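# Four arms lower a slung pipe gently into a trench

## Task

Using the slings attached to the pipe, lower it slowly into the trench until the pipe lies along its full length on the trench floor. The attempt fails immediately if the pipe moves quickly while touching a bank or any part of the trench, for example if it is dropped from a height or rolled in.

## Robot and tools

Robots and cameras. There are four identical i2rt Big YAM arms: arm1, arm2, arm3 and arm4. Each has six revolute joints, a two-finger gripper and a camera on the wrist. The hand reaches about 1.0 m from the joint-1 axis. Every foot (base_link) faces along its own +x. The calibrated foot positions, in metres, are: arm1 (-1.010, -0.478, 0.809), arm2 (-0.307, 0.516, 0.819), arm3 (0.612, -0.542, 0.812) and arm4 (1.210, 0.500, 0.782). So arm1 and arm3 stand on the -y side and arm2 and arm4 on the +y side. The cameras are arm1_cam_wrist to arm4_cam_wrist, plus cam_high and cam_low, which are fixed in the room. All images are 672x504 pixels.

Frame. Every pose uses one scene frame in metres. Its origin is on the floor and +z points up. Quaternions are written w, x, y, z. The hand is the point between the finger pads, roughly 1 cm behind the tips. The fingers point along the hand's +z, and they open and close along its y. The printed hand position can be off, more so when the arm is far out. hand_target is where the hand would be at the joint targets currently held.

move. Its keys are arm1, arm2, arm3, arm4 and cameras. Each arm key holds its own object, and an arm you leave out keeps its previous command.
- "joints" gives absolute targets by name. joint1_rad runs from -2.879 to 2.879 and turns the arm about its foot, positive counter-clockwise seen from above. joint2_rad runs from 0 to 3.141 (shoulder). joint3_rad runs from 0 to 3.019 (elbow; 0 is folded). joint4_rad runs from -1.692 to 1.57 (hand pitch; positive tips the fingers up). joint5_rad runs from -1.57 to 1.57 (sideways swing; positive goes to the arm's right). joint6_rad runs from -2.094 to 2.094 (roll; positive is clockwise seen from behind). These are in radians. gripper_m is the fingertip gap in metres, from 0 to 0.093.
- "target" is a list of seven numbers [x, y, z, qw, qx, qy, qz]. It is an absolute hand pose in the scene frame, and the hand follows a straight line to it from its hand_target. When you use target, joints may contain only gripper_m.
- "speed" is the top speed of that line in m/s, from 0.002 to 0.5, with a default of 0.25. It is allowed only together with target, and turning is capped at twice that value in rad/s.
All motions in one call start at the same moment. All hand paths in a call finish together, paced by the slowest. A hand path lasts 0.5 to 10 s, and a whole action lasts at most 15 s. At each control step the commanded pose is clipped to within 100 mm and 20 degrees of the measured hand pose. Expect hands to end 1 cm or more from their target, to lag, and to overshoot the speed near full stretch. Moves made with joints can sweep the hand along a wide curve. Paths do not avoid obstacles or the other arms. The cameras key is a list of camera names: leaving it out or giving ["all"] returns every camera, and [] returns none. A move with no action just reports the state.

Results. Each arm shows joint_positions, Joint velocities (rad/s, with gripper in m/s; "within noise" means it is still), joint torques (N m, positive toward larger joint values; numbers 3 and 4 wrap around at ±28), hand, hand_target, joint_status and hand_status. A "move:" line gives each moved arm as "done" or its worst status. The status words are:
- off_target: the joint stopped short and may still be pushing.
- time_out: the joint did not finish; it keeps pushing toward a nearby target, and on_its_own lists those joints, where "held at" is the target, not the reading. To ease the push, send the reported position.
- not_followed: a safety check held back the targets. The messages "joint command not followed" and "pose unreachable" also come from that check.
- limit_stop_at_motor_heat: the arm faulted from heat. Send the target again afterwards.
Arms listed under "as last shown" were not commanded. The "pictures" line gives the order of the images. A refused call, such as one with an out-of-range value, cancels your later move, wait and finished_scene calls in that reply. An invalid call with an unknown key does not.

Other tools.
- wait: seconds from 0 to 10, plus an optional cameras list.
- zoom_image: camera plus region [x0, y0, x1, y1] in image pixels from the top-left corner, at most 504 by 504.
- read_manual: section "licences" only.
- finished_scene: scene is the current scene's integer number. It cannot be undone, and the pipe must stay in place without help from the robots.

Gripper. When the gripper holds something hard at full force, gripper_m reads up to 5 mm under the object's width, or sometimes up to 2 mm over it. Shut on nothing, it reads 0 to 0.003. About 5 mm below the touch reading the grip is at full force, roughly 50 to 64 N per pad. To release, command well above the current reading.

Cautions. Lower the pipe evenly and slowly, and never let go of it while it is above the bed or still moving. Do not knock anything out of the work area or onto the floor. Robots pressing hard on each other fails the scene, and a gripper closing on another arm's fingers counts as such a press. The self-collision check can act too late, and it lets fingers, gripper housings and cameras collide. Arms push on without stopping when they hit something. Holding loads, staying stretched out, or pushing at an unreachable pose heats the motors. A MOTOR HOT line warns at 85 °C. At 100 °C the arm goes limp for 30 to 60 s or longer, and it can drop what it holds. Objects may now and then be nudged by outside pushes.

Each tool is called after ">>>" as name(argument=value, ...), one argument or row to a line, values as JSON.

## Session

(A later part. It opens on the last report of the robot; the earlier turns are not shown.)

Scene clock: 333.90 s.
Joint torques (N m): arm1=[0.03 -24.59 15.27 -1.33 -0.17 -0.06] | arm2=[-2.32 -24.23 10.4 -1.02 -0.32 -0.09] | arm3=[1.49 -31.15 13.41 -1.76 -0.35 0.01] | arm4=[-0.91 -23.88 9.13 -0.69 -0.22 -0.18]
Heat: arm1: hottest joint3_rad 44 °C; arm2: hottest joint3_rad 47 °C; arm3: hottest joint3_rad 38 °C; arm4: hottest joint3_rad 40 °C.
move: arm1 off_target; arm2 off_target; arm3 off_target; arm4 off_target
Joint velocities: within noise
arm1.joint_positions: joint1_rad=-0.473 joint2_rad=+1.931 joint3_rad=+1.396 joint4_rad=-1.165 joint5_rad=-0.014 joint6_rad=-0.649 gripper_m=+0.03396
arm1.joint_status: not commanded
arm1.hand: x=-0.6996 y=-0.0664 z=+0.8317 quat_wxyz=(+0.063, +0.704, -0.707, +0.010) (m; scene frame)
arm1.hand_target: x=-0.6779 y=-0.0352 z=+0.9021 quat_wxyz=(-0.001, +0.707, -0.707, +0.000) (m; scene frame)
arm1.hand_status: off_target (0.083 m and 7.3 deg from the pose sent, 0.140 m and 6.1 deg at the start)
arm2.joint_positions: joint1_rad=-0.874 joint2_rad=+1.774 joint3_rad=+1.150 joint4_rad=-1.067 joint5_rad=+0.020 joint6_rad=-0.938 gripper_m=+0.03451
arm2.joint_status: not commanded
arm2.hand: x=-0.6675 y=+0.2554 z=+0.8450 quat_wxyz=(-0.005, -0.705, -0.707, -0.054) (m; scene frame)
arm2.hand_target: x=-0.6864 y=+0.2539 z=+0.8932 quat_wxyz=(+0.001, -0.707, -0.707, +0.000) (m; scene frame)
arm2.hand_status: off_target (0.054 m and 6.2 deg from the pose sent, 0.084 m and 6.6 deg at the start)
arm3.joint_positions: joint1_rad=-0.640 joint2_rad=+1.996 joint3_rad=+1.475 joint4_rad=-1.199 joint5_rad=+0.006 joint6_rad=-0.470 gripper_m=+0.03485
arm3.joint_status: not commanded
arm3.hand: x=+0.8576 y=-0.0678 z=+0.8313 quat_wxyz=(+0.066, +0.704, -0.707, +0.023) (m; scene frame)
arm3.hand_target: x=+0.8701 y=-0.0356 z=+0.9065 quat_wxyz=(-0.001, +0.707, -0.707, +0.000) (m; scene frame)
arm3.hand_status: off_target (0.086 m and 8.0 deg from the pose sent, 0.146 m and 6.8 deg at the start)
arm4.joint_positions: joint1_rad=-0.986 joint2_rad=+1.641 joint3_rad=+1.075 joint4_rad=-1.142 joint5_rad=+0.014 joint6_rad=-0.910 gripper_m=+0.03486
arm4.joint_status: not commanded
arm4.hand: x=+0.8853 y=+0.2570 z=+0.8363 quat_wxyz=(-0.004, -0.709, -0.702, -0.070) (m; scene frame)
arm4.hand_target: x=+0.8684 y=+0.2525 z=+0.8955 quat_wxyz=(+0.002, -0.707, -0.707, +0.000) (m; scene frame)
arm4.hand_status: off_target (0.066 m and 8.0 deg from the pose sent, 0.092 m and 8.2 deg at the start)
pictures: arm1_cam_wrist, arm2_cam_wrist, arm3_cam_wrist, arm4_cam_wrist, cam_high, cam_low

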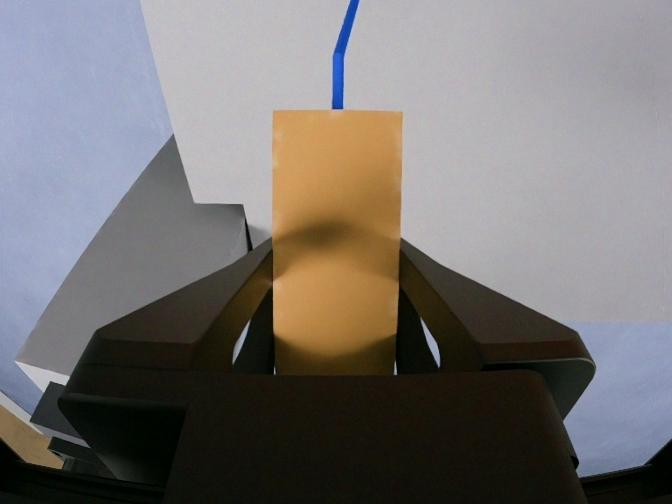

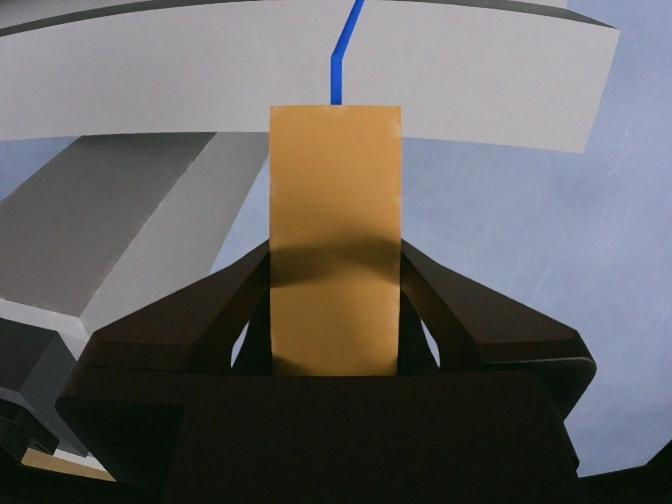

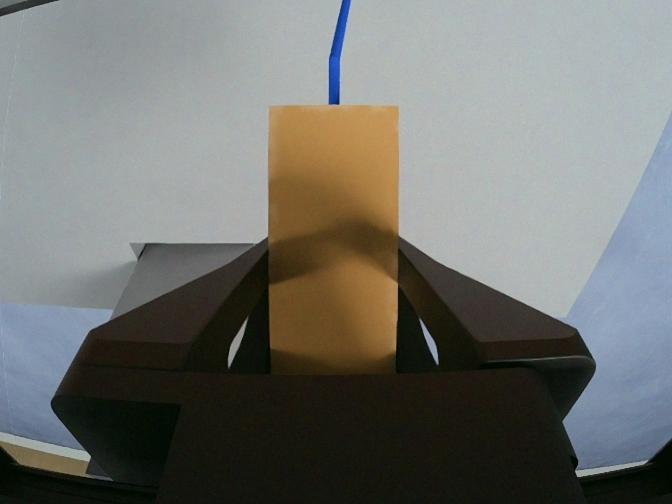

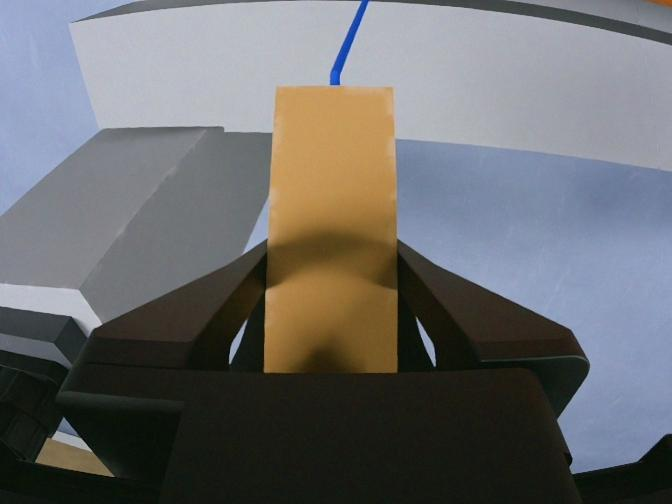

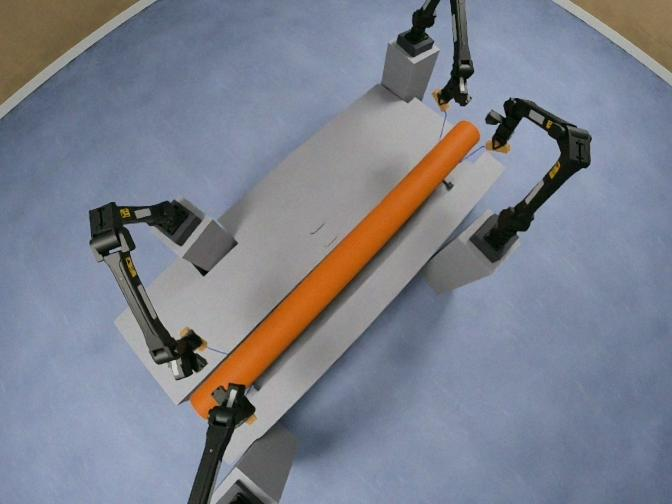

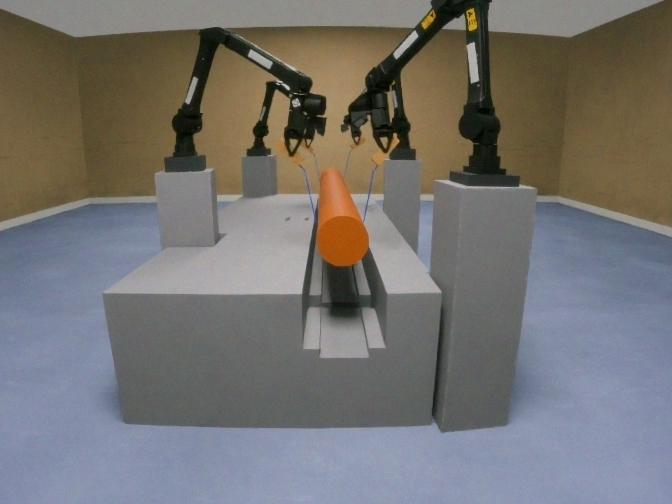

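>>> move(
  arm1={"target": [-0.674, -0.028, 0.822, 0, 0.7071, -0.7071, 0], "speed": 0.04},
  arm2={"target": [-0.688, 0.255, 0.813, 0, 0.7071, 0.7071, 0], "speed": 0.04},
  arm3={"target": [0.873, -0.028, 0.826, 0, 0.7071, -0.7071, 0], "speed": 0.04},
  arm4={"target": [0.866, 0.253, 0.816, 0, 0.7071, 0.7071, 0], "speed": 0.04},
  cameras=["cam_low", "cam_high"],
)

>>> zoom_image(
  camera="cam_low",
  region=[240, 200, 440, 370],
)

>>> zoom_image(
  camera="cam_high",
  region=[400, 80, 540, 220],
)

Scene clock: 342.30 s.
Joint torques (N m): arm1=[-0.21 -25.93 9.5 0.1 -0.16 -0.03] | arm2=[-2.49 -21.66 9.05 -0.72 -0.37 -0.05] | arm3=[1.67 -31.91 8.77 -0.49 -0.34 0.01] | arm4=[-0.97 -20.54 7.99 -0.51 -0.22 -0.13]
Heat: arm1: hottest joint3_rad 46 °C; arm2: hottest joint3_rad 46 °C; arm3: hottest joint3_rad 40 °C; arm4: hottest joint3_rad 40 °C.
move: arm1 off_target; arm2 off_target; arm3 off_target; arm4 off_target
Joint velocities: within noise
arm1.joint_positions: joint1_rad=-0.469 joint2_rad=+2.044 joint3_rad=+1.396 joint4_rad=-1.027 joint5_rad=-0.013 joint6_rad=-0.646 gripper_m=+0.03396
arm1.joint_status: not commanded
arm1.hand: x=-0.6894 y=-0.0515 z=+0.7711 quat_wxyz=(+0.051, +0.705, -0.707, +0.009) (m; scene frame)
arm1.hand_target: x=-0.6754 y=-0.0299 z=+0.8214 quat_wxyz=(+0.000, +0.707, -0.707, +0.000) (m; scene frame)
arm1.hand_status: off_target (0.058 m and 5.9 deg from the pose sent, 0.047 m and 7.3 deg at the start)
arm2.joint_positions: joint1_rad=-0.880 joint2_rad=+1.864 joint3_rad=+1.068 joint4_rad=-0.865 joint5_rad=+0.020 joint6_rad=-0.948 gripper_m=+0.03451
arm2.joint_status: not commanded
arm2.hand: x=-0.6660 y=+0.2585 z=+0.7802 quat_wxyz=(-0.003, -0.704, -0.709, -0.039) (m; scene frame)
arm2.hand_target: x=-0.6872 y=+0.2556 z=+0.8124 quat_wxyz=(+0.001, -0.707, -0.707, +0.000) (m; scene frame)
arm2.hand_status: off_target (0.040 m and 4.5 deg from the pose sent, 0.038 m and 6.2 deg at the start)
arm3.joint_positions: joint1_rad=-0.640 joint2_rad=+2.102 joint3_rad=+1.458 joint4_rad=-1.052 joint5_rad=+0.006 joint6_rad=-0.468 gripper_m=+0.03485
arm3.joint_status: not commanded
arm3.hand: x=+0.8632 y=-0.0562 z=+0.7669 quat_wxyz=(+0.054, +0.704, -0.708, +0.020) (m; scene frame)
arm3.hand_target: x=+0.8718 y=-0.0305 z=+0.8250 quat_wxyz=(+0.000, +0.707, -0.707, +0.000) (m; scene frame)
arm3.hand_status: off_target (0.066 m and 6.6 deg from the pose sent, 0.043 m and 8.0 deg at the start)
arm4.joint_positions: joint1_rad=-0.991 joint2_rad=+1.716 joint3_rad=+0.970 joint4_rad=-0.926 joint5_rad=+0.014 joint6_rad=-0.920 gripper_m=+0.03487
arm4.joint_status: not commanded
arm4.hand: x=+0.8890 y=+0.2618 z=+0.7726 quat_wxyz=(-0.003, -0.708, -0.705, -0.052) (m; scene frame)
arm4.hand_target: x=+0.8674 y=+0.2540 z=+0.8145 quat_wxyz=(+0.001, -0.707, -0.707, +0.000) (m; scene frame)
arm4.hand_status: off_target (0.050 m and 6.0 deg from the pose sent, 0.028 m and 8.0 deg at the start)
pictures: cam_high, cam_low

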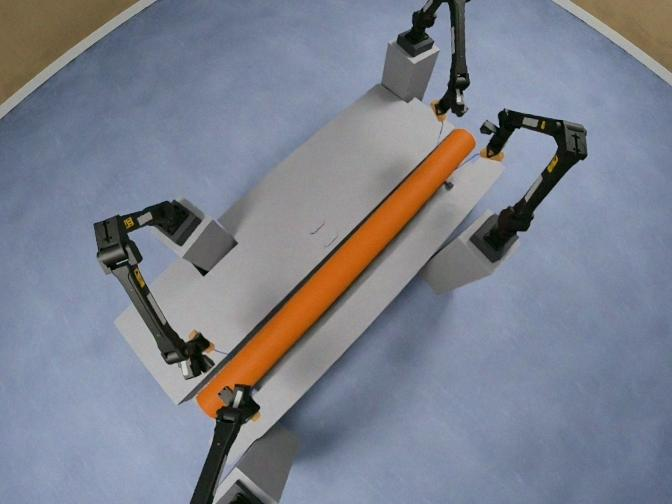

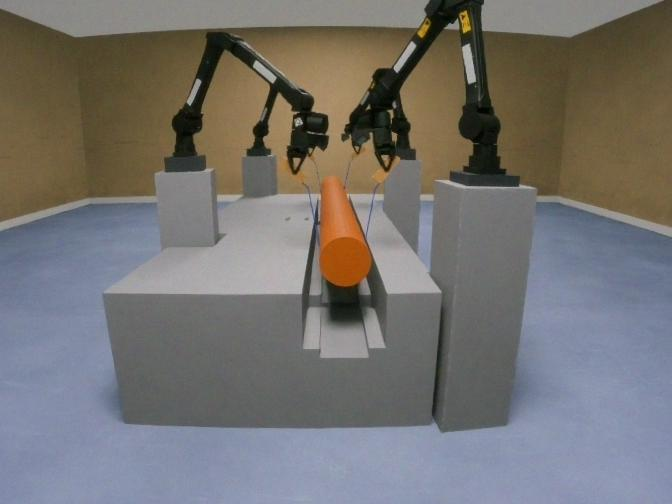

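Scaled by 2.520.

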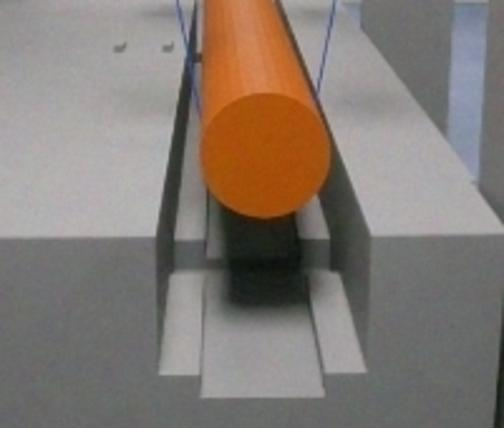

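Scaled by 3.600.

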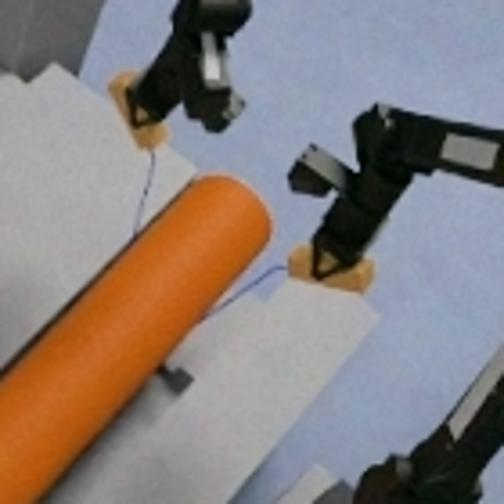

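>>> move(
  arm1={"target": [-0.676, -0.033, 0.741, 0, 0.7071, -0.7071, 0], "speed": 0.04},
  arm2={"target": [-0.690, 0.250, 0.733, 0, 0.7071, 0.7071, 0], "speed": 0.04},
  arm3={"target": [0.873, -0.033, 0.746, 0, 0.7071, -0.7071, 0], "speed": 0.04},
  arm4={"target": [0.864, 0.248, 0.738, 0, 0.7071, 0.7071, 0], "speed": 0.04},
  cameras=["cam_low", "cam_high"],
)

>>> zoom_image(
  camera="cam_low",
  region=[240, 200, 440, 370],
)

>>> zoom_image(
  camera="cam_high",
  region=[400, 80, 540, 220],
)

Scene clock: 349.47 s.
Joint torques (N m): arm1=[-0.32 -26.05 8.01 0.31 -0.2 -0.01] | arm2=[-2.14 -22.77 6.93 -0.62 -0.39 0] | arm3=[1.32 -31.56 7.3 -0.43 -0.33 -0.03] | arm4=[-0.56 -21.6 6.04 -0.34 -0.22 -0.07]
Heat: arm1: hottest joint3_rad 45 °C; arm2: hottest joint3_rad 44 °C; arm3: hottest joint3_rad 39 °C; arm4: hottest joint3_rad 39 °C.
move: arm1 off_target; arm2 off_target; arm3 off_target; arm4 off_target
Joint velocities: within noise
arm1.joint_positions: joint1_rad=-0.469 joint2_rad=+2.153 joint3_rad=+1.340 joint4_rad=-0.850 joint5_rad=-0.013 joint6_rad=-0.646 gripper_m=+0.03396
arm1.joint_status: not commanded
arm1.hand: x=-0.6926 y=-0.0578 z=+0.6967 quat_wxyz=(+0.045, +0.706, -0.707, +0.008) (m; scene frame)
arm1.hand_target: x=-0.6770 y=-0.0344 z=+0.7405 quat_wxyz=(+0.000, +0.707, -0.707, +0.000) (m; scene frame)
arm1.hand_status: off_target (0.053 m and 5.2 deg from the pose sent, 0.038 m and 5.9 deg at the start)
arm2.joint_positions: joint1_rad=-0.880 joint2_rad=+2.028 joint3_rad=+1.053 joint4_rad=-0.676 joint5_rad=+0.020 joint6_rad=-0.948 gripper_m=+0.03451
arm2.joint_status: not commanded
arm2.hand: x=-0.6687 y=+0.2553 z=+0.7034 quat_wxyz=(-0.002, -0.704, -0.710, -0.034) (m; scene frame)
arm2.hand_target: x=-0.6894 y=+0.2505 z=+0.7322 quat_wxyz=(+0.001, -0.707, -0.707, +0.000) (m; scene frame)
arm2.hand_status: off_target (0.037 m and 4.0 deg from the pose sent, 0.054 m and 4.5 deg at the start)
arm3.joint_positions: joint1_rad=-0.640 joint2_rad=+2.204 joint3_rad=+1.404 joint4_rad=-0.882 joint5_rad=+0.006 joint6_rad=-0.468 gripper_m=+0.03485
arm3.joint_status: not commanded
arm3.hand: x=+0.8602 y=-0.0619 z=+0.6947 quat_wxyz=(+0.047, +0.704, -0.708, +0.017) (m; scene frame)
arm3.hand_target: x=+0.8721 y=-0.0348 z=+0.7453 quat_wxyz=(+0.000, +0.707, -0.707, +0.000) (m; scene frame)
arm3.hand_status: off_target (0.060 m and 5.8 deg from the pose sent, 0.033 m and 6.6 deg at the start)
arm4.joint_positions: joint1_rad=-0.991 joint2_rad=+1.875 joint3_rad=+0.932 joint4_rad=-0.719 joint5_rad=+0.013 joint6_rad=-0.920 gripper_m=+0.03487
arm4.joint_status: not commanded
arm4.hand: x=+0.8871 y=+0.2597 z=+0.6988 quat_wxyz=(-0.002, -0.708, -0.705, -0.046) (m; scene frame)
arm4.hand_target: x=+0.8650 y=+0.2487 z=+0.7364 quat_wxyz=(+0.001, -0.707, -0.707, +0.000) (m; scene frame)
arm4.hand_status: off_target (0.047 m and 5.3 deg from the pose sent, 0.045 m and 5.9 deg at the start)
pictures: cam_high, cam_low

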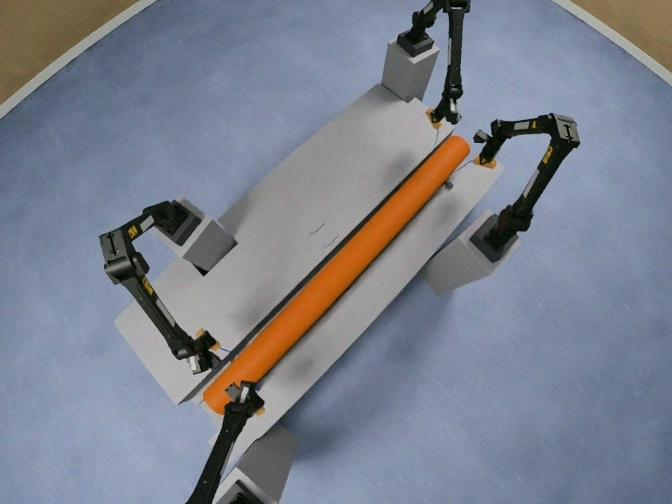

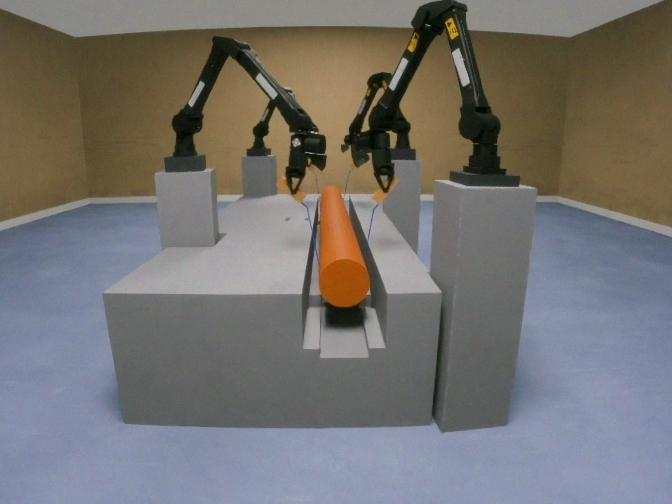

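Scaled by 2.520.

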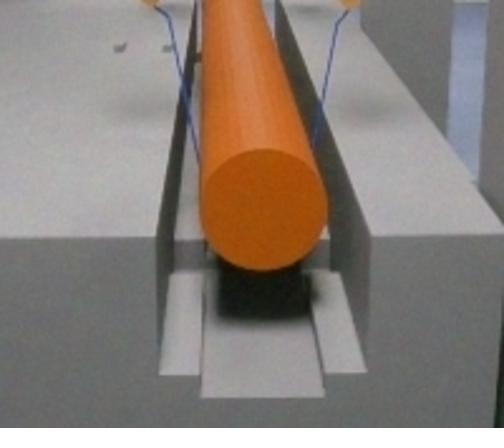

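Scaled by 3.600.

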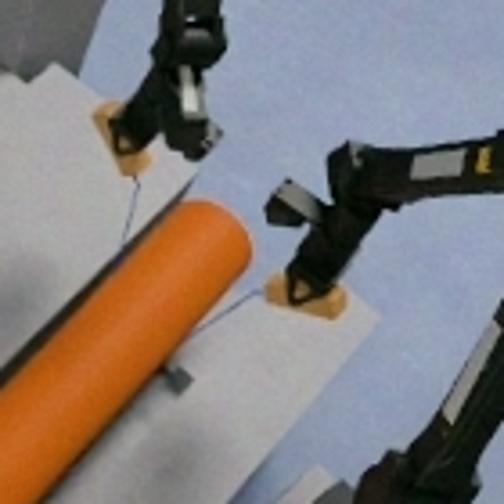

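>>> move(
  arm1={"target": [-0.676, -0.033, 0.690, 0, 0.7071, -0.7071, 0], "speed": 0.03},
  arm2={"target": [-0.690, 0.250, 0.679, 0, 0.7071, 0.7071, 0], "speed": 0.03},
  arm3={"target": [0.873, -0.033, 0.696, 0, 0.7071, -0.7071, 0], "speed": 0.03},
  arm4={"target": [0.864, 0.247, 0.686, 0, 0.7071, 0.7071, 0], "speed": 0.03},
  cameras=["cam_low", "cam_high"],
)

>>> zoom_image(
  camera="cam_low",
  region=[240, 200, 440, 370],
)

>>> zoom_image(
  camera="cam_high",
  region=[400, 80, 540, 220],
)

Scene clock: 355.63 s.
Joint torques (N m): arm1=[-0.15 -26.29 7.25 0.1 -0.2 0] | arm2=[-2.26 -22.59 5.94 -0.81 -0.38 -0.02] | arm3=[1.32 -31.56 6.74 -0.42 -0.33 -0.04] | arm4=[-0.5 -21.95 4.66 -0.32 -0.24 -0.05]
Heat: arm1: hottest joint3_rad 44 °C; arm2: hottest joint2_rad 43 °C; arm3: hottest joint3_rad 39 °C; arm4: hottest joint3_rad 38 °C.
move: arm1 off_target; arm2 off_target; arm3 off_target; arm4 off_target
Joint velocities: within noise
arm1.joint_positions: joint1_rad=-0.467 joint2_rad=+2.241 joint3_rad=+1.336 joint4_rad=-0.751 joint5_rad=-0.013 joint6_rad=-0.646 gripper_m=+0.03396
arm1.joint_status: not commanded
arm1.hand: x=-0.6937 y=-0.0591 z=+0.6491 quat_wxyz=(+0.042, +0.706, -0.707, +0.008) (m; scene frame)
arm1.hand_target: x=-0.6769 y=-0.0341 z=+0.6898 quat_wxyz=(+0.000, +0.707, -0.707, +0.000) (m; scene frame)
arm1.hand_status: off_target (0.052 m and 4.9 deg from the pose sent, 0.031 m and 5.2 deg at the start)
arm2.joint_positions: joint1_rad=-0.880 joint2_rad=+2.145 joint3_rad=+1.053 joint4_rad=-0.555 joint5_rad=+0.020 joint6_rad=-0.948 gripper_m=+0.03451
arm2.joint_status: not commanded
arm2.hand: x=-0.6666 y=+0.2560 z=+0.6520 quat_wxyz=(-0.001, -0.704, -0.710, -0.032) (m; scene frame)
arm2.hand_target: x=-0.6895 y=+0.2505 z=+0.6785 quat_wxyz=(+0.001, -0.707, -0.707, +0.000) (m; scene frame)
arm2.hand_status: off_target (0.036 m and 3.7 deg from the pose sent, 0.033 m and 4.0 deg at the start)
arm3.joint_positions: joint1_rad=-0.640 joint2_rad=+2.285 joint3_rad=+1.398 joint4_rad=-0.788 joint5_rad=+0.006 joint6_rad=-0.468 gripper_m=+0.03485
arm3.joint_status: not commanded
arm3.hand: x=+0.8590 y=-0.0640 z=+0.6489 quat_wxyz=(+0.044, +0.704, -0.708, +0.016) (m; scene frame)
arm3.hand_target: x=+0.8722 y=-0.0346 z=+0.6956 quat_wxyz=(+0.000, +0.707, -0.707, +0.000) (m; scene frame)
arm3.hand_status: off_target (0.058 m and 5.4 deg from the pose sent, 0.032 m and 5.8 deg at the start)
arm4.joint_positions: joint1_rad=-0.991 joint2_rad=+1.993 joint3_rad=+0.925 joint4_rad=-0.586 joint5_rad=+0.013 joint6_rad=-0.920 gripper_m=+0.03487
arm4.joint_status: not commanded
arm4.hand: x=+0.8870 y=+0.2593 z=+0.6495 quat_wxyz=(-0.002, -0.708, -0.705, -0.043) (m; scene frame)
arm4.hand_target: x=+0.8648 y=+0.2476 z=+0.6844 quat_wxyz=(+0.001, -0.707, -0.707, +0.000) (m; scene frame)
arm4.hand_status: off_target (0.045 m and 4.9 deg from the pose sent, 0.029 m and 5.3 deg at the start)
pictures: cam_high, cam_low

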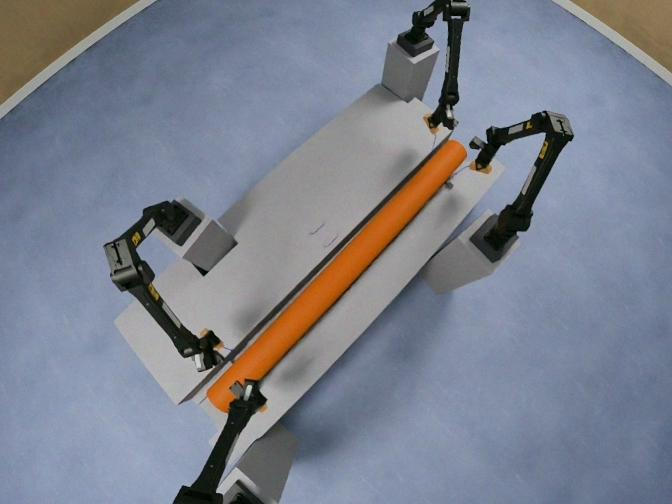

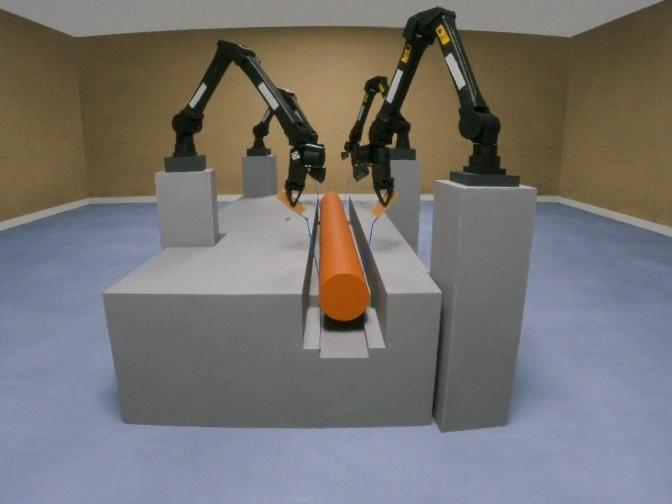

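Scaled by 2.520.

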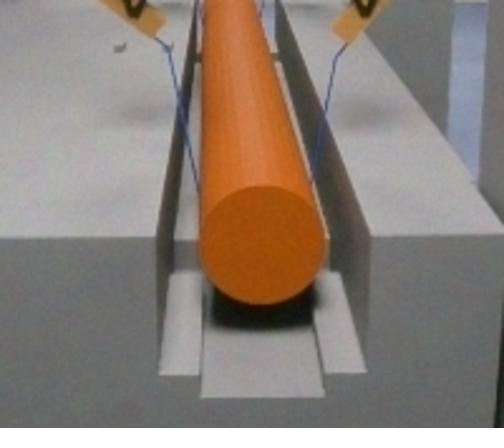

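Scaled by 3.600.

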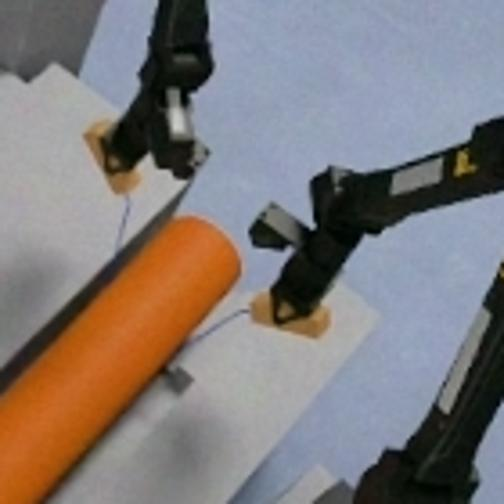

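>>> move(
  arm1={"target": [-0.676, -0.033, 0.665, 0, 0.7071, -0.7071, 0], "speed": 0.02},
  arm2={"target": [-0.690, 0.249, 0.653, 0, 0.7071, 0.7071, 0], "speed": 0.02},
  arm3={"target": [0.873, -0.033, 0.671, 0, 0.7071, -0.7071, 0], "speed": 0.02},
  arm4={"target": [0.864, 0.247, 0.660, 0, 0.7071, 0.7071, 0], "speed": 0.02},
  cameras=["cam_low", "cam_high"],
)

>>> zoom_image(
  camera="cam_low",
  region=[240, 200, 440, 370],
)

Scene clock: 361.37 s.
Joint torques (N m): arm1=[0.03 -26.29 7.02 0.13 -0.2 0.01] | arm2=[-2.08 -22.42 6.26 -0.73 -0.39 -0.01] | arm3=[1.26 -31.21 6.71 -0.4 -0.32 -0.03] | arm4=[-0.5 -22.07 4.14 -0.29 -0.21 -0.05]
Heat: arm1: hottest joint3_rad 44 °C; arm2: hottest joint2_rad 42 °C; arm3: hottest joint2_rad 39 °C; arm4: hottest joint3_rad 38 °C.
move: arm1 off_target; arm2 off_target; arm3 off_target; arm4 off_target
Joint velocities: within noise
arm1.joint_positions: joint1_rad=-0.467 joint2_rad=+2.286 joint3_rad=+1.336 joint4_rad=-0.705 joint5_rad=-0.013 joint6_rad=-0.645 gripper_m=+0.03396
arm1.joint_status: not commanded
arm1.hand: x=-0.6950 y=-0.0610 z=+0.6255 quat_wxyz=(+0.041, +0.706, -0.707, +0.007) (m; scene frame)
arm1.hand_target: x=-0.6770 y=-0.0341 z=+0.6649 quat_wxyz=(+0.000, +0.707, -0.707, +0.000) (m; scene frame)
arm1.hand_status: off_target (0.052 m and 4.8 deg from the pose sent, 0.035 m and 4.9 deg at the start)
arm2.joint_positions: joint1_rad=-0.880 joint2_rad=+2.202 joint3_rad=+1.053 joint4_rad=-0.500 joint5_rad=+0.020 joint6_rad=-0.948 gripper_m=+0.03451
arm2.joint_status: not commanded
arm2.hand: x=-0.6630 y=+0.2582 z=+0.6272 quat_wxyz=(-0.002, -0.704, -0.710, -0.033) (m; scene frame)
arm2.hand_target: x=-0.6895 y=+0.2496 z=+0.6528 quat_wxyz=(+0.001, -0.707, -0.707, +0.000) (m; scene frame)
arm2.hand_status: off_target (0.038 m and 3.9 deg from the pose sent, 0.024 m and 3.7 deg at the start)
arm3.joint_positions: joint1_rad=-0.640 joint2_rad=+2.328 joint3_rad=+1.398 joint4_rad=-0.744 joint5_rad=+0.006 joint6_rad=-0.468 gripper_m=+0.03485
arm3.joint_status: not commanded
arm3.hand: x=+0.8579 y=-0.0661 z=+0.6254 quat_wxyz=(+0.044, +0.704, -0.708, +0.016) (m; scene frame)
arm3.hand_target: x=+0.8722 y=-0.0346 z=+0.6708 quat_wxyz=(+0.000, +0.707, -0.707, +0.000) (m; scene frame)
arm3.hand_status: off_target (0.058 m and 5.4 deg from the pose sent, 0.041 m and 5.4 deg at the start)
arm4.joint_positions: joint1_rad=-0.991 joint2_rad=+2.054 joint3_rad=+0.925 joint4_rad=-0.521 joint5_rad=+0.013 joint6_rad=-0.920 gripper_m=+0.03487
arm4.joint_status: not commanded
arm4.hand: x=+0.8879 y=+0.2598 z=+0.6250 quat_wxyz=(-0.002, -0.708, -0.705, -0.041) (m; scene frame)
arm4.hand_target: x=+0.8647 y=+0.2476 z=+0.6585 quat_wxyz=(+0.001, -0.707, -0.707, +0.000) (m; scene frame)
arm4.hand_status: off_target (0.044 m and 4.7 deg from the pose sent, 0.028 m and 4.9 deg at the start)
pictures: cam_high, cam_low

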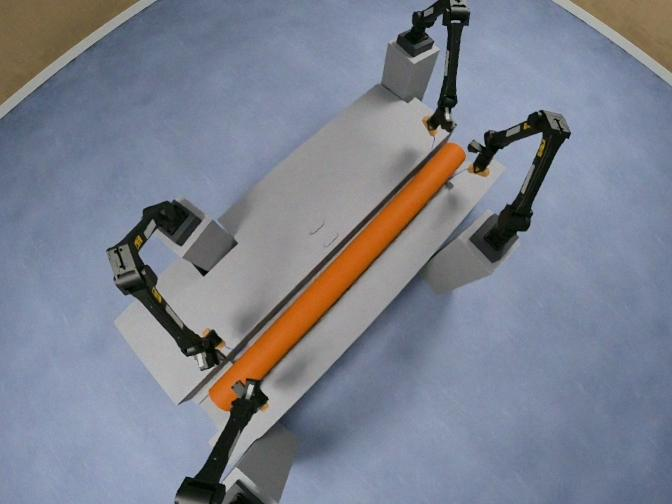

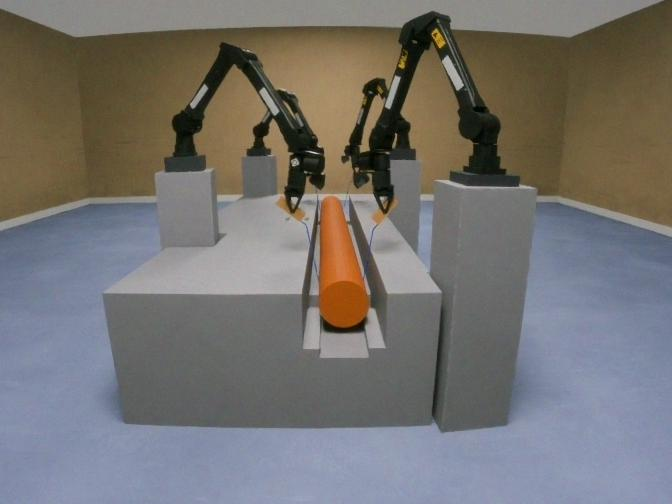

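Scaled by 2.520.

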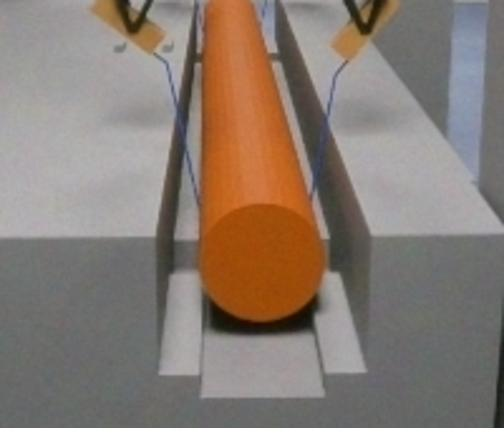

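>>> move(
  arm1={"target": [-0.676, -0.033, 0.650, 0, 0.7071, -0.7071, 0], "speed": 0.015},
  arm2={"target": [-0.690, 0.248, 0.637, 0, 0.7071, 0.7071, 0], "speed": 0.015},
  arm3={"target": [0.873, -0.033, 0.656, 0, 0.7071, -0.7071, 0], "speed": 0.015},
  arm4={"target": [0.864, 0.247, 0.645, 0, 0.7071, 0.7071, 0], "speed": 0.015},
  cameras=["cam_low", "cam_high"],
)

>>> zoom_image(
  camera="cam_low",
  region=[240, 200, 440, 370],
)

Scene clock: 366.00 s.
Joint torques (N m): arm1=[-0.15 -26.11 7.19 -0.08 -0.21 0.01] | arm2=[-2.02 -22.12 6.61 -0.76 -0.38 0.01] | arm3=[1.26 -30.86 6.76 -0.5 -0.33 -0.04] | arm4=[-0.5 -22.12 4 -0.32 -0.22 -0.05]
Heat: arm1: hottest joint3_rad 43 °C; arm2: hottest joint2_rad 42 °C; arm3: hottest joint2_rad 38 °C; arm4: hottest joint3_rad 37 °C.
move: arm1 off_target; arm2 off_target; arm3 off_target; arm4 off_target
Joint velocities: within noise
arm1.joint_positions: joint1_rad=-0.466 joint2_rad=+2.311 joint3_rad=+1.336 joint4_rad=-0.677 joint5_rad=-0.013 joint6_rad=-0.644 gripper_m=+0.03396
arm1.joint_status: not commanded
arm1.hand: x=-0.6960 y=-0.0617 z=+0.6123 quat_wxyz=(+0.040, +0.706, -0.707, +0.007) (m; scene frame)
arm1.hand_target: x=-0.6768 y=-0.0342 z=+0.6500 quat_wxyz=(+0.000, +0.707, -0.707, +0.000) (m; scene frame)
arm1.hand_status: off_target (0.051 m and 4.6 deg from the pose sent, 0.042 m and 4.8 deg at the start)
arm2.joint_positions: joint1_rad=-0.880 joint2_rad=+2.236 joint3_rad=+1.053 joint4_rad=-0.469 joint5_rad=+0.020 joint6_rad=-0.948 gripper_m=+0.03451
arm2.joint_status: not commanded
arm2.hand: x=-0.6598 y=+0.2603 z=+0.6121 quat_wxyz=(-0.002, -0.704, -0.710, -0.035) (m; scene frame)
arm2.hand_target: x=-0.6894 y=+0.2487 z=+0.6372 quat_wxyz=(+0.001, -0.707, -0.707, +0.000) (m; scene frame)
arm2.hand_status: off_target (0.041 m and 4.0 deg from the pose sent, 0.031 m and 3.9 deg at the start)
arm3.joint_positions: joint1_rad=-0.640 joint2_rad=+2.352 joint3_rad=+1.398 joint4_rad=-0.718 joint5_rad=+0.006 joint6_rad=-0.468 gripper_m=+0.03485
arm3.joint_status: not commanded
arm3.hand: x=+0.8572 y=-0.0674 z=+0.6125 quat_wxyz=(+0.043, +0.704, -0.708, +0.016) (m; scene frame)
arm3.hand_target: x=+0.8722 y=-0.0345 z=+0.6560 quat_wxyz=(+0.000, +0.707, -0.707, +0.000) (m; scene frame)
arm3.hand_status: off_target (0.058 m and 5.3 deg from the pose sent, 0.048 m and 5.4 deg at the start)
arm4.joint_positions: joint1_rad=-0.991 joint2_rad=+2.091 joint3_rad=+0.925 joint4_rad=-0.484 joint5_rad=+0.012 joint6_rad=-0.920 gripper_m=+0.03487
arm4.joint_status: not commanded
arm4.hand: x=+0.8894 y=+0.2608 z=+0.6104 quat_wxyz=(-0.002, -0.708, -0.705, -0.041) (m; scene frame)
arm4.hand_target: x=+0.8648 y=+0.2477 z=+0.6435 quat_wxyz=(+0.001, -0.707, -0.707, +0.000) (m; scene frame)
arm4.hand_status: off_target (0.045 m and 4.7 deg from the pose sent, 0.034 m and 4.7 deg at the start)
pictures: cam_high, cam_low

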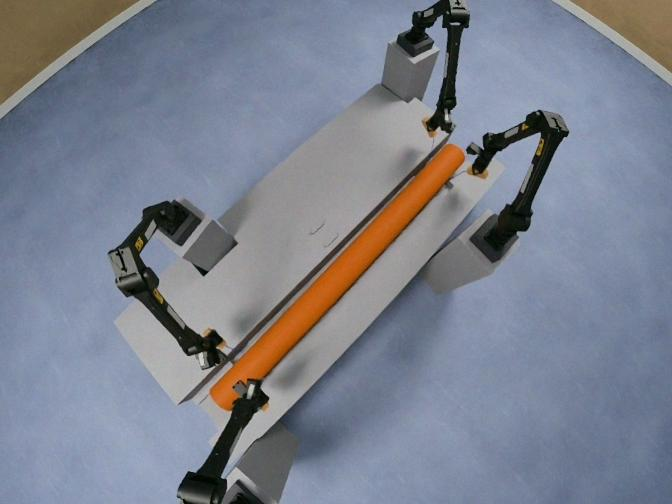

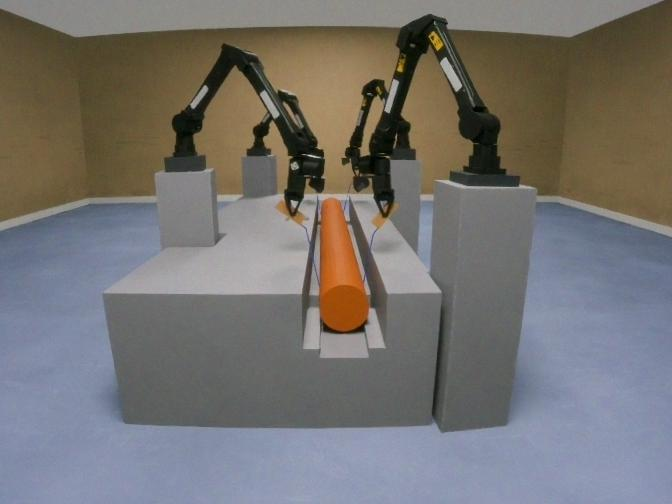

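Scaled by 2.520.

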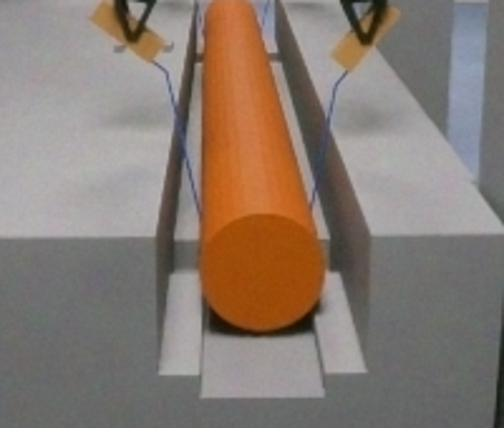

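>>> move(
  arm1={"target": [-0.676, -0.033, 0.637, 0, 0.7071, -0.7071, 0], "speed": 0.012},
  arm2={"target": [-0.690, 0.248, 0.624, 0, 0.7071, 0.7071, 0], "speed": 0.012},
  arm3={"target": [0.873, -0.033, 0.643, 0, 0.7071, -0.7071, 0], "speed": 0.012},
  arm4={"target": [0.864, 0.247, 0.632, 0, 0.7071, 0.7071, 0], "speed": 0.012},
  cameras=["cam_low", "cam_high"],
)

>>> zoom_image(
  camera="cam_low",
  region=[240, 200, 440, 370],
)

Scene clock: 370.53 s.
Joint torques (N m): arm1=[-0.09 -25.23 7.31 -0.02 -0.18 -0.01] | arm2=[-2.08 -22.01 6.5 -0.75 -0.38 0] | arm3=[1.2 -30.74 6.9 -0.44 -0.33 -0.04] | arm4=[-0.5 -21.95 4.01 -0.39 -0.2 -0.06]
Heat: arm1: hottest joint3_rad 42 °C; arm2: hottest joint2_rad 42 °C; arm3: hottest joint2_rad 38 °C; arm4: hottest joint3_rad 37 °C.
move: arm1 off_target; arm2 off_target; arm3 off_target; arm4 off_target
Joint velocities: within noise
arm1.joint_positions: joint1_rad=-0.464 joint2_rad=+2.332 joint3_rad=+1.336 joint4_rad=-0.653 joint5_rad=-0.013 joint6_rad=-0.643 gripper_m=+0.03396
arm1.joint_status: not commanded
arm1.hand: x=-0.6972 y=-0.0622 z=+0.6013 quat_wxyz=(+0.038, +0.707, -0.707, +0.007) (m; scene frame)
arm1.hand_target: x=-0.6769 y=-0.0341 z=+0.6374 quat_wxyz=(+0.000, +0.707, -0.707, +0.000) (m; scene frame)
arm1.hand_status: off_target (0.051 m and 4.4 deg from the pose sent, 0.043 m and 4.6 deg at the start)
arm2.joint_positions: joint1_rad=-0.880 joint2_rad=+2.266 joint3_rad=+1.059 joint4_rad=-0.444 joint5_rad=+0.020 joint6_rad=-0.948 gripper_m=+0.03451
arm2.joint_status: not commanded
arm2.hand: x=-0.6593 y=+0.2604 z=+0.6003 quat_wxyz=(-0.002, -0.704, -0.710, -0.034) (m; scene frame)
arm2.hand_target: x=-0.6895 y=+0.2487 z=+0.6243 quat_wxyz=(+0.001, -0.707, -0.707, +0.000) (m; scene frame)
arm2.hand_status: off_target (0.041 m and 4.0 deg from the pose sent, 0.035 m and 4.1 deg at the start)
arm3.joint_positions: joint1_rad=-0.640 joint2_rad=+2.374 joint3_rad=+1.398 joint4_rad=-0.696 joint5_rad=+0.006 joint6_rad=-0.468 gripper_m=+0.03485
arm3.joint_status: not commanded
arm3.hand: x=+0.8562 y=-0.0693 z=+0.6006 quat_wxyz=(+0.043, +0.704, -0.708, +0.016) (m; scene frame)
arm3.hand_target: x=+0.8722 y=-0.0346 z=+0.6431 quat_wxyz=(+0.000, +0.707, -0.707, +0.000) (m; scene frame)
arm3.hand_status: off_target (0.058 m and 5.3 deg from the pose sent, 0.049 m and 5.3 deg at the start)
arm4.joint_positions: joint1_rad=-0.991 joint2_rad=+2.123 joint3_rad=+0.925 joint4_rad=-0.453 joint5_rad=+0.012 joint6_rad=-0.920 gripper_m=+0.03487
arm4.joint_status: not commanded
arm4.hand: x=+0.8912 y=+0.2620 z=+0.5977 quat_wxyz=(-0.002, -0.708, -0.705, -0.041) (m; scene frame)
arm4.hand_target: x=+0.8649 y=+0.2477 z=+0.6306 quat_wxyz=(+0.001, -0.707, -0.707, +0.000) (m; scene frame)
arm4.hand_status: off_target (0.046 m and 4.7 deg from the pose sent, 0.036 m and 4.7 deg at the start)
pictures: cam_high, cam_low

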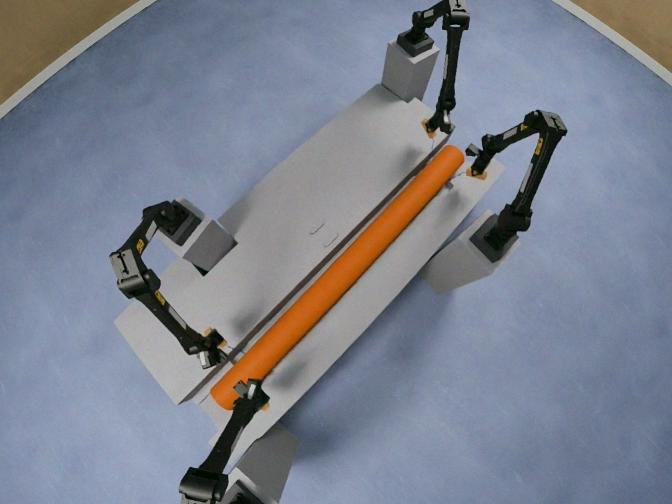

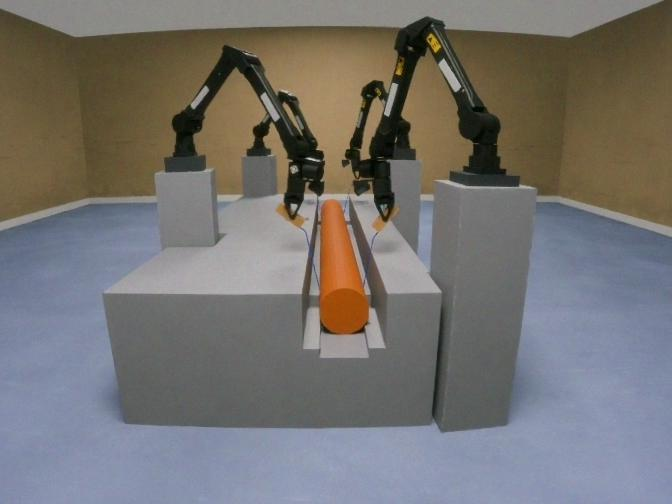

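Scaled by 2.520.

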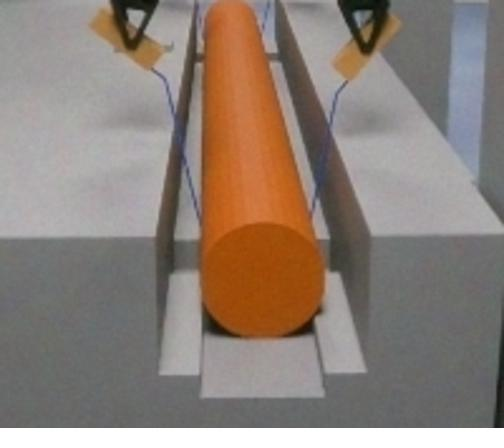

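>>> move(
  arm1={"target": [-0.676, -0.033, 0.624, 0, 0.7071, -0.7071, 0], "speed": 0.012},
  arm2={"target": [-0.690, 0.248, 0.611, 0, 0.7071, 0.7071, 0], "speed": 0.012},
  arm3={"target": [0.873, -0.033, 0.630, 0, 0.7071, -0.7071, 0], "speed": 0.012},
  arm4={"target": [0.864, 0.247, 0.619, 0, 0.7071, 0.7071, 0], "speed": 0.012},
  cameras=["cam_high", "cam_low"],
)

>>> zoom_image(
  camera="cam_low",
  region=[240, 200, 440, 370],
)

Scene clock: 375.80 s.
Joint torques (N m): arm1=[0.15 -24.94 7.61 -0.09 -0.15 0] | arm2=[-2.14 -22.3 6.17 -0.72 -0.38 0] | arm3=[1.26 -28.81 7.39 -0.21 -0.33 -0.03] | arm4=[-0.56 -20.72 4.25 -0.16 -0.21 -0.06]
Heat: arm1: hottest joint3_rad 42 °C; arm2: hottest joint2_rad 41 °C; arm3: hottest joint2_rad 38 °C; arm4: hottest joint3_rad 36 °C.
move: arm1 off_target; arm2 off_target; arm3 off_target; arm4 off_target
Joint velocities: within noise
arm1.joint_positions: joint1_rad=-0.462 joint2_rad=+2.354 joint3_rad=+1.336 joint4_rad=-0.630 joint5_rad=-0.014 joint6_rad=-0.643 gripper_m=+0.03396
arm1.joint_status: not commanded
arm1.hand: x=-0.6988 y=-0.0631 z=+0.5902 quat_wxyz=(+0.037, +0.707, -0.706, +0.007) (m; scene frame)
arm1.hand_target: x=-0.6769 y=-0.0342 z=+0.6245 quat_wxyz=(+0.000, +0.707, -0.707, +0.000) (m; scene frame)
arm1.hand_status: off_target (0.051 m and 4.4 deg from the pose sent, 0.043 m and 4.5 deg at the start)
arm2.joint_positions: joint1_rad=-0.880 joint2_rad=+2.299 joint3_rad=+1.068 joint4_rad=-0.421 joint5_rad=+0.020 joint6_rad=-0.948 gripper_m=+0.03451
arm2.joint_status: not commanded
arm2.hand: x=-0.6584 y=+0.2609 z=+0.5870 quat_wxyz=(-0.002, -0.704, -0.710, -0.035) (m; scene frame)
arm2.hand_target: x=-0.6894 y=+0.2487 z=+0.6113 quat_wxyz=(+0.001, -0.707, -0.707, +0.000) (m; scene frame)
arm2.hand_status: off_target (0.042 m and 4.1 deg from the pose sent, 0.035 m and 4.0 deg at the start)
arm3.joint_positions: joint1_rad=-0.640 joint2_rad=+2.378 joint3_rad=+1.398 joint4_rad=-0.683 joint5_rad=+0.006 joint6_rad=-0.468 gripper_m=+0.03485
arm3.joint_status: not commanded
arm3.hand: x=+0.8571 y=-0.0676 z=+0.5984 quat_wxyz=(+0.039, +0.704, -0.709, +0.015) (m; scene frame)
arm3.hand_target: x=+0.8723 y=-0.0344 z=+0.6309 quat_wxyz=(+0.000, +0.707, -0.707, +0.000) (m; scene frame)
arm3.hand_status: off_target (0.049 m and 4.8 deg from the pose sent, 0.050 m and 5.3 deg at the start)
arm4.joint_positions: joint1_rad=-0.991 joint2_rad=+2.140 joint3_rad=+0.925 joint4_rad=-0.431 joint5_rad=+0.012 joint6_rad=-0.920 gripper_m=+0.03487
arm4.joint_status: not commanded
arm4.hand: x=+0.8912 y=+0.2620 z=+0.5910 quat_wxyz=(-0.002, -0.708, -0.705, -0.039) (m; scene frame)
arm4.hand_target: x=+0.8647 y=+0.2476 z=+0.6184 quat_wxyz=(+0.001, -0.707, -0.707, +0.000) (m; scene frame)
arm4.hand_status: off_target (0.042 m and 4.4 deg from the pose sent, 0.038 m and 4.7 deg at the start)
pictures: cam_high, cam_low

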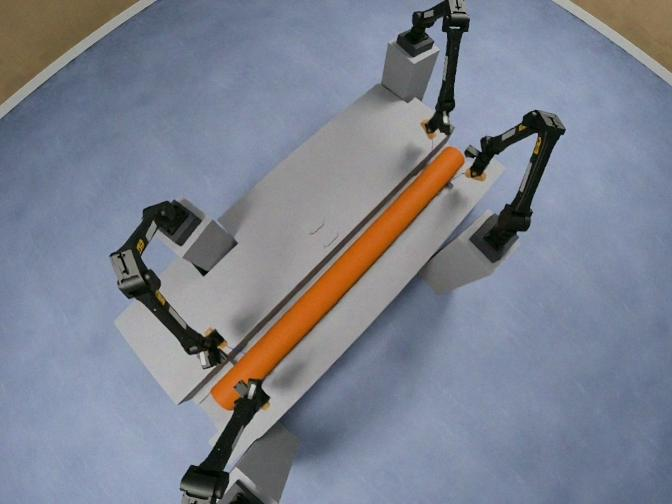

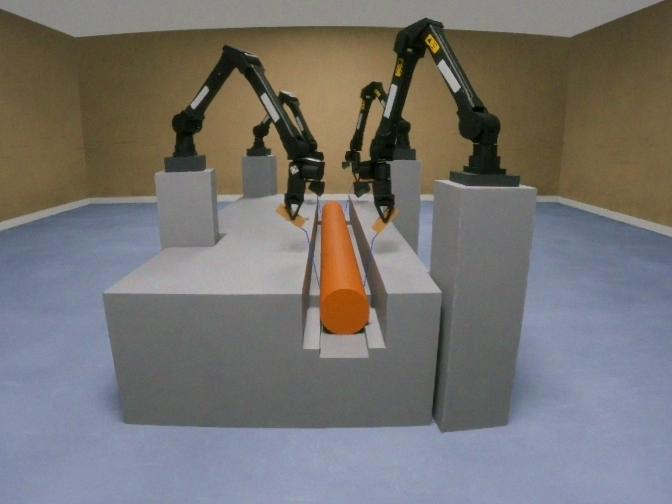

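Scaled by 2.520.

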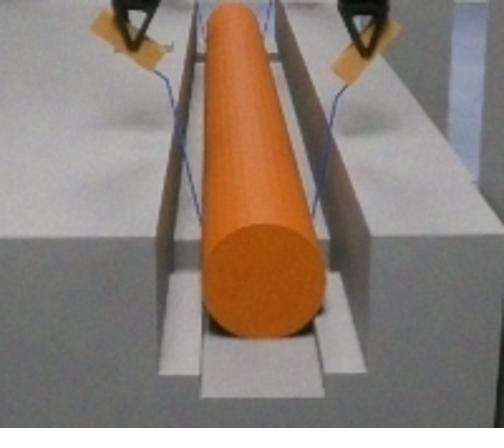

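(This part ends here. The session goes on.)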